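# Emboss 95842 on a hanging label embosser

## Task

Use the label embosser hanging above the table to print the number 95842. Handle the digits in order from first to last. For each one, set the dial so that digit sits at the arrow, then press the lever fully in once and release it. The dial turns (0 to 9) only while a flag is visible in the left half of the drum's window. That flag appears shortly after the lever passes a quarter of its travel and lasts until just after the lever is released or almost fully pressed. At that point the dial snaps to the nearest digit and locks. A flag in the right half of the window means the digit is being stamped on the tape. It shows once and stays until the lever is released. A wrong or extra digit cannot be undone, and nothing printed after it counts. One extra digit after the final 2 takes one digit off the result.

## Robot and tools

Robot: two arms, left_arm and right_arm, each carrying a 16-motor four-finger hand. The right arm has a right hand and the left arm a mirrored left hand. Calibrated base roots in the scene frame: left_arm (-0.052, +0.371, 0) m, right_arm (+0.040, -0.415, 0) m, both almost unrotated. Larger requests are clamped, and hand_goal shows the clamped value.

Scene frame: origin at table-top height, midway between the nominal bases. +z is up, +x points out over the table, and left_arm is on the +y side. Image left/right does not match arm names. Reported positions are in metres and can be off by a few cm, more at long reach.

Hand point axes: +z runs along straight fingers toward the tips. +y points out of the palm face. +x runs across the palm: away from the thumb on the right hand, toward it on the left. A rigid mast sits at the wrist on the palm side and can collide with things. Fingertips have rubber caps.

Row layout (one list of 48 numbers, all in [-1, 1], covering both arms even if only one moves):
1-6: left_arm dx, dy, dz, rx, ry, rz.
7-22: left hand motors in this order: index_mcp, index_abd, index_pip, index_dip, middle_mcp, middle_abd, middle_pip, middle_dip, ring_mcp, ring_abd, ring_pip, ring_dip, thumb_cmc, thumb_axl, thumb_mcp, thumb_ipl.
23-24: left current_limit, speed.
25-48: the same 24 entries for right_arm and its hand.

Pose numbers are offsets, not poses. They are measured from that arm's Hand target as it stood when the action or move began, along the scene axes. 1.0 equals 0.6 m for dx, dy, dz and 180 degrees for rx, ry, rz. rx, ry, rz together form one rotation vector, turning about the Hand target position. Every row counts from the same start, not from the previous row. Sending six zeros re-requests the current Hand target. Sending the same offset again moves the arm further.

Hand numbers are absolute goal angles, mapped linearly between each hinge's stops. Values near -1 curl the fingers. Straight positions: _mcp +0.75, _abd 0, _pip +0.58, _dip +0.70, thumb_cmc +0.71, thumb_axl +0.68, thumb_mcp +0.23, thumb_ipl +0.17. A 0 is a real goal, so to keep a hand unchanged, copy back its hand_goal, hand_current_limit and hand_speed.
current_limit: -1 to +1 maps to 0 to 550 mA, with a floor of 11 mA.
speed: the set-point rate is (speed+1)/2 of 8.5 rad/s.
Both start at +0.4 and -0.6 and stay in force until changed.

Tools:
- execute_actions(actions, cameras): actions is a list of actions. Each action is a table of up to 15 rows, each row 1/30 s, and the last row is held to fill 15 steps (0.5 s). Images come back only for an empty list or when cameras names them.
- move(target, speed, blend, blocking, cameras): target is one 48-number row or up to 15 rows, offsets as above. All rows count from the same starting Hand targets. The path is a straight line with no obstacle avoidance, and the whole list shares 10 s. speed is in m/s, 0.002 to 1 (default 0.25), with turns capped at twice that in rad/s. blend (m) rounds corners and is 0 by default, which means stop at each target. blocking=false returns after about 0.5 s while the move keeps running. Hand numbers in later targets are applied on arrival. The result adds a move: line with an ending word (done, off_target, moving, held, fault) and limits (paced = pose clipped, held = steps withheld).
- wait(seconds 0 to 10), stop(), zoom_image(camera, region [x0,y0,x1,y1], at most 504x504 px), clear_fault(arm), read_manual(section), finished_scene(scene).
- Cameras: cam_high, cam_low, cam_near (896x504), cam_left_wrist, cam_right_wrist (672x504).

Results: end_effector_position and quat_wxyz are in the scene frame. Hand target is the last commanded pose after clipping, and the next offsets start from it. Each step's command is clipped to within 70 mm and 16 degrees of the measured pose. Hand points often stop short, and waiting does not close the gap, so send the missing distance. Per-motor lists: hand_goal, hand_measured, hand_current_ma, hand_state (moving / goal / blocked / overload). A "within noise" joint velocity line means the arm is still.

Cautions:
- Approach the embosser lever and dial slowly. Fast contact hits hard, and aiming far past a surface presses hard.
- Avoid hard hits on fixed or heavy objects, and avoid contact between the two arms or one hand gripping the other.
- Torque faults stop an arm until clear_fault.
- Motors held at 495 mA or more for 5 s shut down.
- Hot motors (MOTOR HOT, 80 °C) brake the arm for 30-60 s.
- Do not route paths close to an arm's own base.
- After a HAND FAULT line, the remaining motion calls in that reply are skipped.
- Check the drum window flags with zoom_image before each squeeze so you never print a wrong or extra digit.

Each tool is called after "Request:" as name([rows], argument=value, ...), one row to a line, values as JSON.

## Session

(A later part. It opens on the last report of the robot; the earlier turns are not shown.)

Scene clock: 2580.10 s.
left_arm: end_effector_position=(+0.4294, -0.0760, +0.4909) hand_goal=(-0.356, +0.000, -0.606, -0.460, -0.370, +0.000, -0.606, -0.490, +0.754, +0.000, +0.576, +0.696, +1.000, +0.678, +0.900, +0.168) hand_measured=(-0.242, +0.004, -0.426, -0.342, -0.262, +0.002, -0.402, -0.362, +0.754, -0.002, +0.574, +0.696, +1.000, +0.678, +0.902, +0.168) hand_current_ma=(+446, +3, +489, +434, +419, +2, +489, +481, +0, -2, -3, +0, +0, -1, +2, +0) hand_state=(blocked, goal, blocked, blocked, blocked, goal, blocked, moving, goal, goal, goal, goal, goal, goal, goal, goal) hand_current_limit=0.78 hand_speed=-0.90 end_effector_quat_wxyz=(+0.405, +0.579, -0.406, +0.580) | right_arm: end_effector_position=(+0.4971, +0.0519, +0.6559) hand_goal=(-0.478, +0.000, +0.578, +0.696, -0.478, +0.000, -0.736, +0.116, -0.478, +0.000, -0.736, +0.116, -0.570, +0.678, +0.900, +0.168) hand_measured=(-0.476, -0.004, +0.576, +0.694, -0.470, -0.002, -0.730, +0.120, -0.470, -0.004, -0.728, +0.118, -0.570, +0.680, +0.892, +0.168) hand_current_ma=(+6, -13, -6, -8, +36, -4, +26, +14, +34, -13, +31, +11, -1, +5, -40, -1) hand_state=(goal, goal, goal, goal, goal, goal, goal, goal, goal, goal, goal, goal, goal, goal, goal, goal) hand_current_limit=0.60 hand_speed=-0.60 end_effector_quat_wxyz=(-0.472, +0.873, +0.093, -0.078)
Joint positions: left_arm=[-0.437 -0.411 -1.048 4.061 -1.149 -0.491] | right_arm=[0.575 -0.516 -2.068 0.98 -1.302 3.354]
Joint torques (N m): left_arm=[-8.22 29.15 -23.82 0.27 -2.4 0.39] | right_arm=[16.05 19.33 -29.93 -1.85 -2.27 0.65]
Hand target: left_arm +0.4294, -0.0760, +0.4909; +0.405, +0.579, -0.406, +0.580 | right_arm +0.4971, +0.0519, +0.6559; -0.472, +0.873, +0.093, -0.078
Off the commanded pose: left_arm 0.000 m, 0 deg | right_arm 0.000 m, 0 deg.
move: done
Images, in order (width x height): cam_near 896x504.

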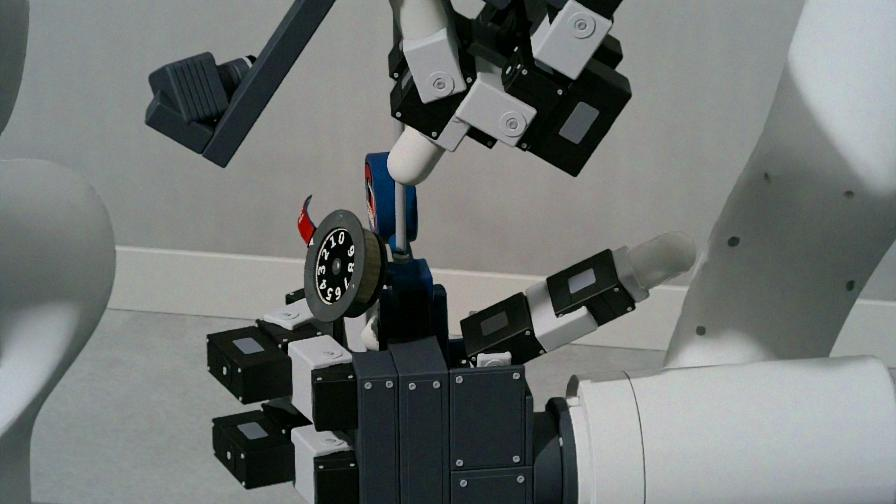

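Request:
move([
  [0,0,0,0,0,0,-0.123,0,-0.358,-0.232,-0.123,0,-0.358,-0.232,0.754,0,0.576,0.696,1.0,0.678,0.9,0.168,0.78,-0.9,0,0,0,0,0,0,-0.479,0,0.577,0.696,-0.479,0,-0.737,0.116,-0.479,0,-0.737,0.116,-0.571,0.678,0.9,0.168,0.6,-0.6],
  [0,0,0,0,0,0,-0.123,0,-0.358,-0.232,-0.123,0,-0.358,-0.232,0.754,0,0.576,0.696,1.0,0.678,0.9,0.168,0.78,-0.9,0.03,0.08,0.08,0,0,0,-0.479,0,0.577,0.696,-0.479,0,-0.737,0.116,-0.479,0,-0.737,0.116,-0.571,0.678,0.9,0.168,0.6,-0.6],
], speed=0.1, cameras=["all"])

Request:
zoom_image(camera="cam_near", region=[290, 145, 450, 325])

Scene clock: 2589.23 s.
left_arm: end_effector_position=(+0.4294, -0.0760, +0.4909) hand_goal=(-0.122, +0.000, -0.358, -0.232, -0.122, +0.000, -0.358, -0.232, +0.754, +0.000, +0.576, +0.696, +1.000, +0.678, +0.900, +0.168) hand_measured=(-0.124, -0.004, -0.360, -0.236, -0.124, -0.004, -0.356, -0.234, +0.754, -0.002, +0.574, +0.696, +1.000, +0.678, +0.902, +0.168) hand_current_ma=(-4, -3, -3, -4, -3, -4, +3, -4, +0, -2, -3, +0, +0, -1, +2, +0) hand_state=(goal, goal, goal, goal, goal, goal, goal, goal, goal, goal, goal, goal, goal, goal, goal, goal) hand_current_limit=0.78 hand_speed=-0.90 end_effector_quat_wxyz=(+0.405, +0.579, -0.406, +0.580) | right_arm: end_effector_position=(+0.5143, +0.0995, +0.7033) hand_goal=(-0.478, +0.000, +0.578, +0.696, -0.478, +0.000, -0.736, +0.116, -0.478, +0.000, -0.736, +0.116, -0.570, +0.678, +0.900, +0.168) hand_measured=(-0.476, -0.004, +0.576, +0.694, -0.470, -0.002, -0.730, +0.120, -0.470, -0.004, -0.728, +0.118, -0.570, +0.680, +0.892, +0.168) hand_current_ma=(+7, -13, -6, -8, +36, -4, +26, +14, +34, -13, +31, +11, -1, +5, -40, -1) hand_state=(goal, goal, goal, goal, goal, goal, goal, goal, goal, goal, goal, goal, goal, goal, goal, goal) hand_current_limit=0.60 hand_speed=-0.60 end_effector_quat_wxyz=(-0.482, +0.869, +0.090, -0.069)
Joint positions: left_arm=[-0.437 -0.411 -1.048 4.061 -1.149 -0.491] | right_arm=[0.619 -0.876 -2.768 0.923 -1.441 3.654]
Joint torques (N m): left_arm=[-8.3 29.59 -23.54 -0.01 -2.66 0.4] | right_arm=[-3.79 25.74 -25.57 3.13 -1.99 0.76]
Hand target: left_arm +0.4294, -0.0760, +0.4909; +0.405, +0.579, -0.406, +0.580 | right_arm +0.5151, +0.0999, +0.7039; -0.472, +0.873, +0.093, -0.078
Off the commanded pose: left_arm 0.000 m, 0 deg | right_arm 0.001 m, 2 deg.
elbow stopped short (right arm): the move would have taken joint 3 (elbow) straighter than the controller allows.
move: done

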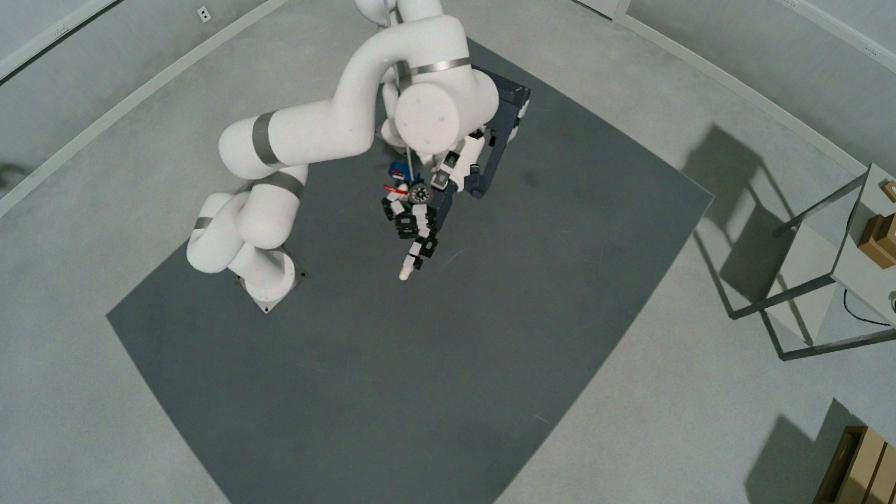

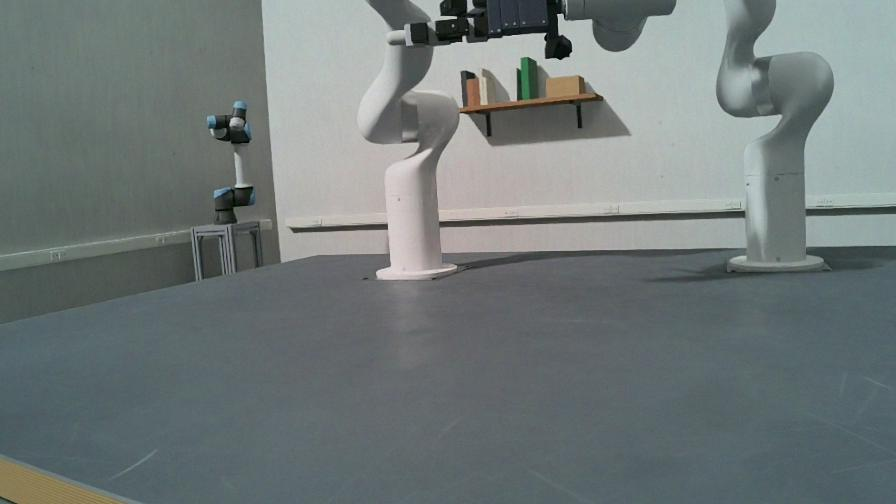

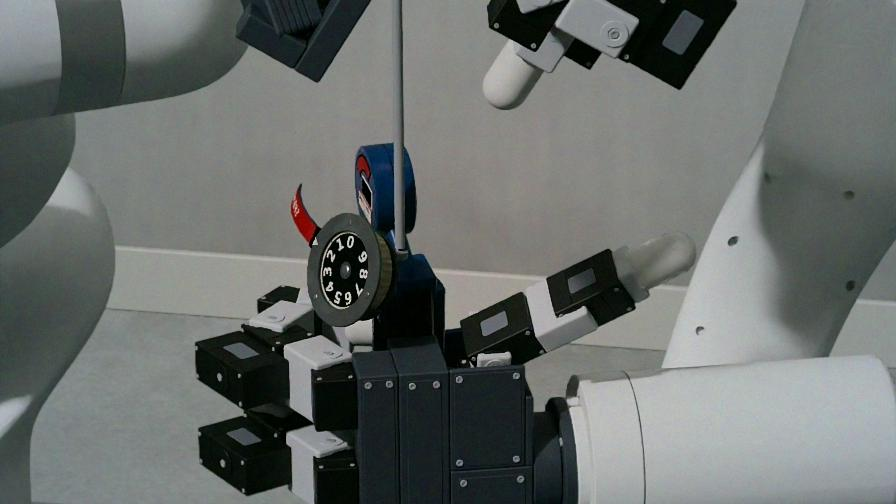

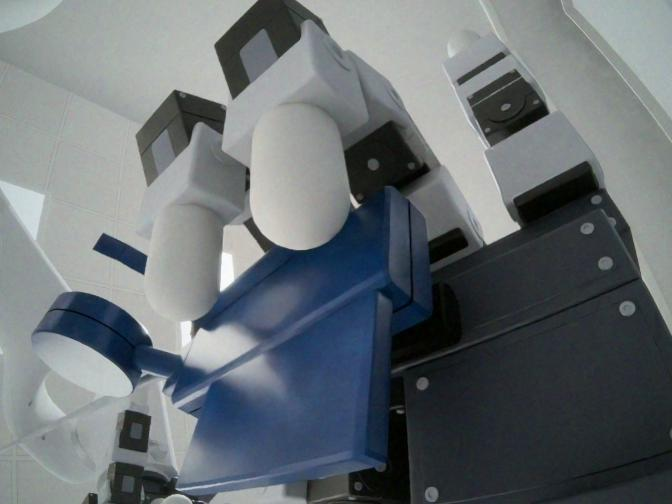

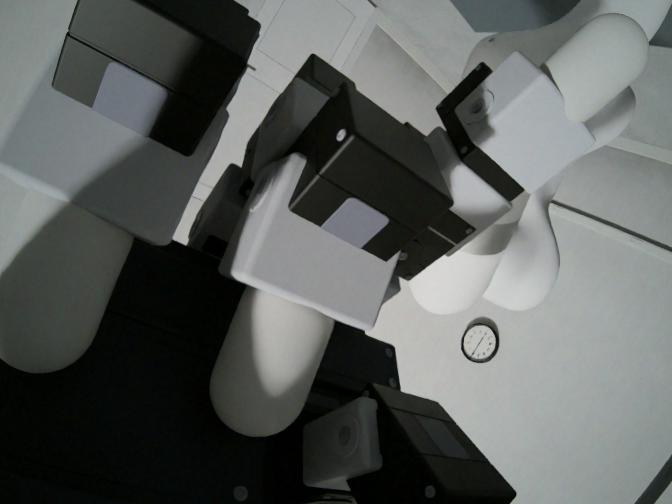

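Scaled by 2.800 from the camera's 896x504 image, which has a finer 1280x720 frame.

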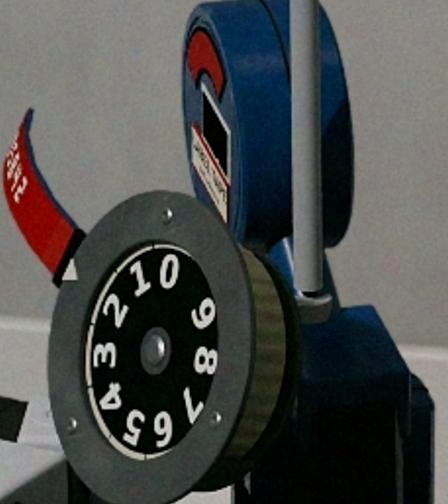

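Request:
zoom_image(camera="cam_near", region=[280, 175, 330, 255])

Request:
move(target=[0,0,0,0,0,0,0.1,0,-0.1,-0.0,0.1,0,-0.1,-0.0,0.754,0,0.576,0.696,1.0,0.678,0.9,0.168,0.5,-0.93,0,0,0,0,0,0,-0.479,0,0.577,0.696,-0.479,0,-0.737,0.116,-0.479,0,-0.737,0.116,-0.571,0.678,0.9,0.168,0.6,-0.6], speed=0.1, cameras=["cam_near","cam_left_wrist"])

Scaled by 6.300 from the camera's 896x504 image, which has a finer 1280x720 frame.

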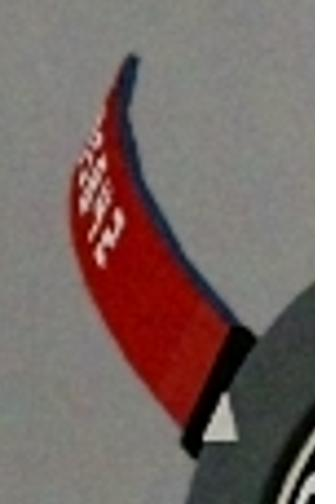

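Scene clock: 2593.80 s.
left_arm: end_effector_position=(+0.4294, -0.0760, +0.4909) hand_goal=(+0.100, +0.000, -0.100, +0.000, +0.100, +0.000, -0.100, +0.000, +0.754, +0.000, +0.576, +0.696, +1.000, +0.678, +0.900, +0.168) hand_measured=(+0.098, -0.004, -0.102, -0.004, +0.098, -0.004, -0.102, -0.002, +0.754, -0.002, +0.574, +0.696, +1.000, +0.678, +0.902, +0.168) hand_current_ma=(-4, -3, -3, -4, -3, -4, -3, -4, +0, -2, -3, +0, +0, -1, +2, +0) hand_state=(goal, goal, goal, goal, goal, goal, goal, goal, goal, goal, goal, goal, goal, goal, goal, goal) hand_current_limit=0.50 hand_speed=-0.93 end_effector_quat_wxyz=(+0.405, +0.579, -0.406, +0.580) | right_arm: end_effector_position=(+0.5144, +0.0994, +0.7033) hand_goal=(-0.478, +0.000, +0.578, +0.696, -0.478, +0.000, -0.736, +0.116, -0.478, +0.000, -0.736, +0.116, -0.570, +0.678, +0.900, +0.168) hand_measured=(-0.476, -0.004, +0.576, +0.694, -0.470, -0.002, -0.730, +0.120, -0.470, -0.004, -0.728, +0.118, -0.570, +0.680, +0.892, +0.168) hand_current_ma=(+7, -13, -6, -8, +36, -4, +26, +14, +34, -13, +31, +11, -1, +5, -40, -1) hand_state=(goal, goal, goal, goal, goal, goal, goal, goal, goal, goal, goal, goal, goal, goal, goal, goal) hand_current_limit=0.60 hand_speed=-0.60 end_effector_quat_wxyz=(-0.482, +0.869, +0.090, -0.069)
Joint positions: left_arm=[-0.437 -0.411 -1.048 4.061 -1.149 -0.491] | right_arm=[0.618 -0.876 -2.768 0.923 -1.441 3.654]
Joint torques (N m): left_arm=[-7.31 29.44 -23.65 0.02 -2.94 0.41] | right_arm=[-15.16 23.93 -26.02 3.47 0.81 0]
Hand target: left_arm +0.4294, -0.0760, +0.4909; +0.405, +0.579, -0.406, +0.580 | right_arm +0.5151, +0.0999, +0.7039; -0.472, +0.873, +0.093, -0.078
Off the commanded pose: left_arm 0.000 m, 0 deg | right_arm 0.001 m, 2 deg.
elbow stopped short (right arm): the move would have taken joint 3 (elbow) straighter than the controller allows.
move: done
Images, in order (width x height): cam_near 896x504, cam_left_wrist 672x504.

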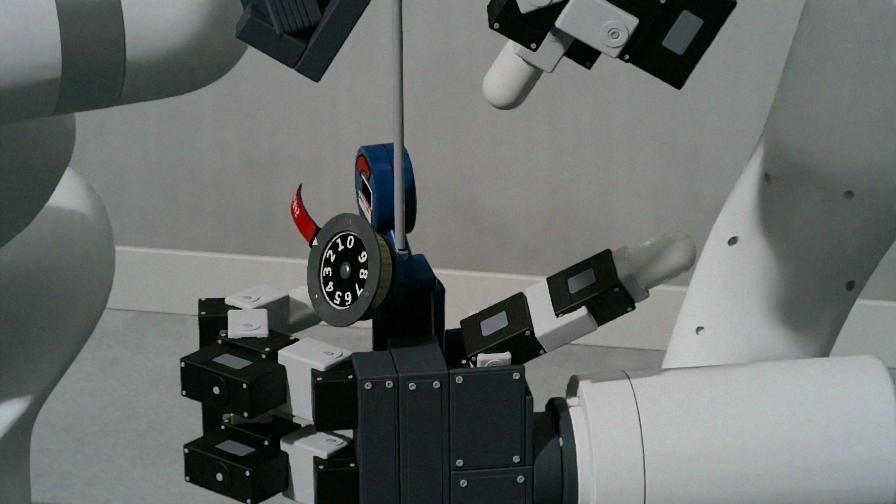

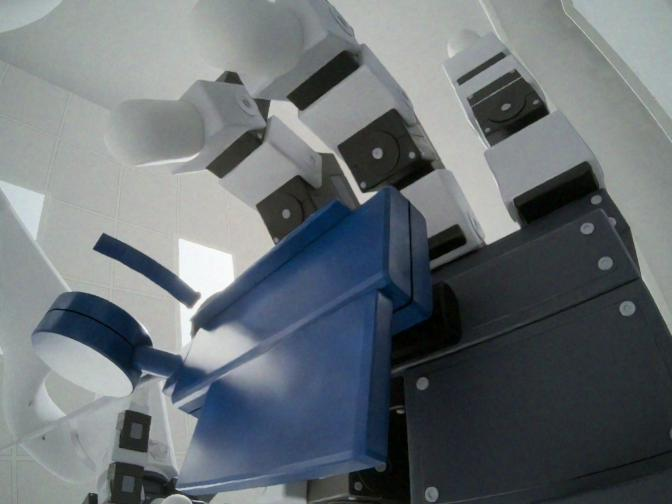

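Request:
finished_scene()

The scene is finished: the task was done.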